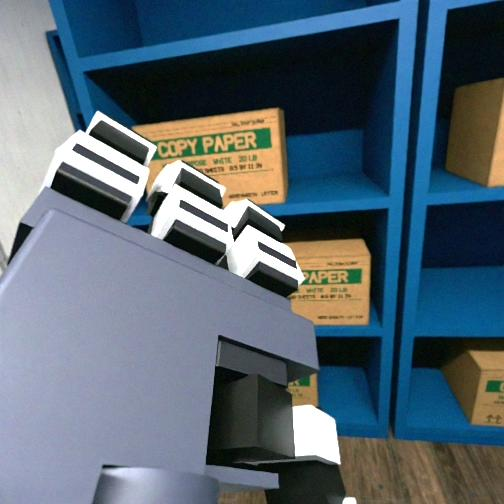

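Scene clock: 436.17 s.
move: done
base_odometry: x=-0.138 y=-0.011 heading=-2.762
base_tilt: forward=-0.1 right=+0.5
base_status: not commanded
joint_positions: joint_1_rad=+10.325 joint_2_rad=-1.195 joint_3_rad=+3.146 joint_4_rad=-2.006 joint_5_rad=-0.030 joint_6_rad=-0.305 joint_7_rad=+2.391 hand_index_mcp=+1.000 hand_index_abd=+0.166 hand_index_pip=+1.000 hand_index_dip=+0.997 hand_middle_mcp=+1.000 hand_middle_abd=+0.003 hand_middle_pip=+1.000 hand_middle_dip=+0.997 hand_ring_mcp=+1.000 hand_ring_abd=+0.001 hand_ring_pip=+1.000 hand_ring_dip=+0.998 hand_thumb_cmc=+1.000 hand_thumb_axl=+0.678 hand_thumb_mcp=+0.898 hand_thumb_ipl=+0.166 hand_current_limit=+0.400 hand_speed=+0.200
joint_status: all done
hand_state: goal,overload,goal,goal,goal,goal,goal,goal,goal,goal,goal,goal,goal,goal,goal,goal
index_mcp_current_ma: 0
index_abd_current_ma: 0
index_pip_current_ma: 0
index_dip_current_ma: -3
middle_mcp_current_ma: 0
middle_abd_current_ma: 2
middle_pip_current_ma: 0
middle_dip_current_ma: -3
ring_mcp_current_ma: 0
ring_abd_current_ma: 1
ring_pip_current_ma: 0
ring_dip_current_ma: -2
thumb_cmc_current_ma: 0
thumb_axl_current_ma: 0
thumb_mcp_current_ma: -3
thumb_ipl_current_ma: -2
hand_goal_index_mcp: 1.000
hand_goal_index_abd: 0.000
hand_goal_index_pip: 1.000
hand_goal_index_dip: 1.000
hand_goal_middle_mcp: 1.000
hand_goal_middle_abd: 0.000
hand_goal_middle_pip: 1.000
hand_goal_middle_dip: 1.000
hand_goal_ring_mcp: 1.000
hand_goal_ring_abd: 0.000
hand_goal_ring_pip: 1.000
hand_goal_ring_dip: 1.000
hand_goal_thumb_cmc: 1.000
hand_goal_thumb_axl: 0.678
hand_goal_thumb_mcp: 0.900
hand_goal_thumb_ipl: 0.168
motor_effort: joint_1_rad=+1(2) joint_2_rad=+16(18) joint_3_rad=+3(3) joint_4_rad=+15(15) joint_5_rad=+0(1) joint_6_rad=+8(9) joint_7_rad=+0(1)
hand_pose: x=+0.1224 y=+0.1149 z=+1.2255 quat_wxyz=(+0.565, -0.027, -0.528, -0.633) (m; base frame)
hand_target: x=+0.1270 y=+0.1066 z=+1.2351 quat_wxyz=(+0.521, -0.007, -0.514, -0.682) (m; base frame)
hand_status: not commanded
pictures: wrist_camera

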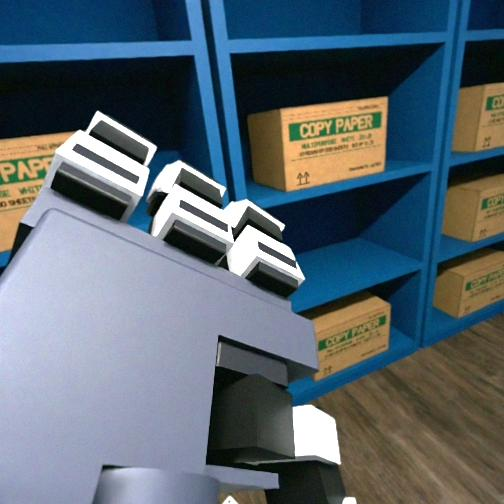

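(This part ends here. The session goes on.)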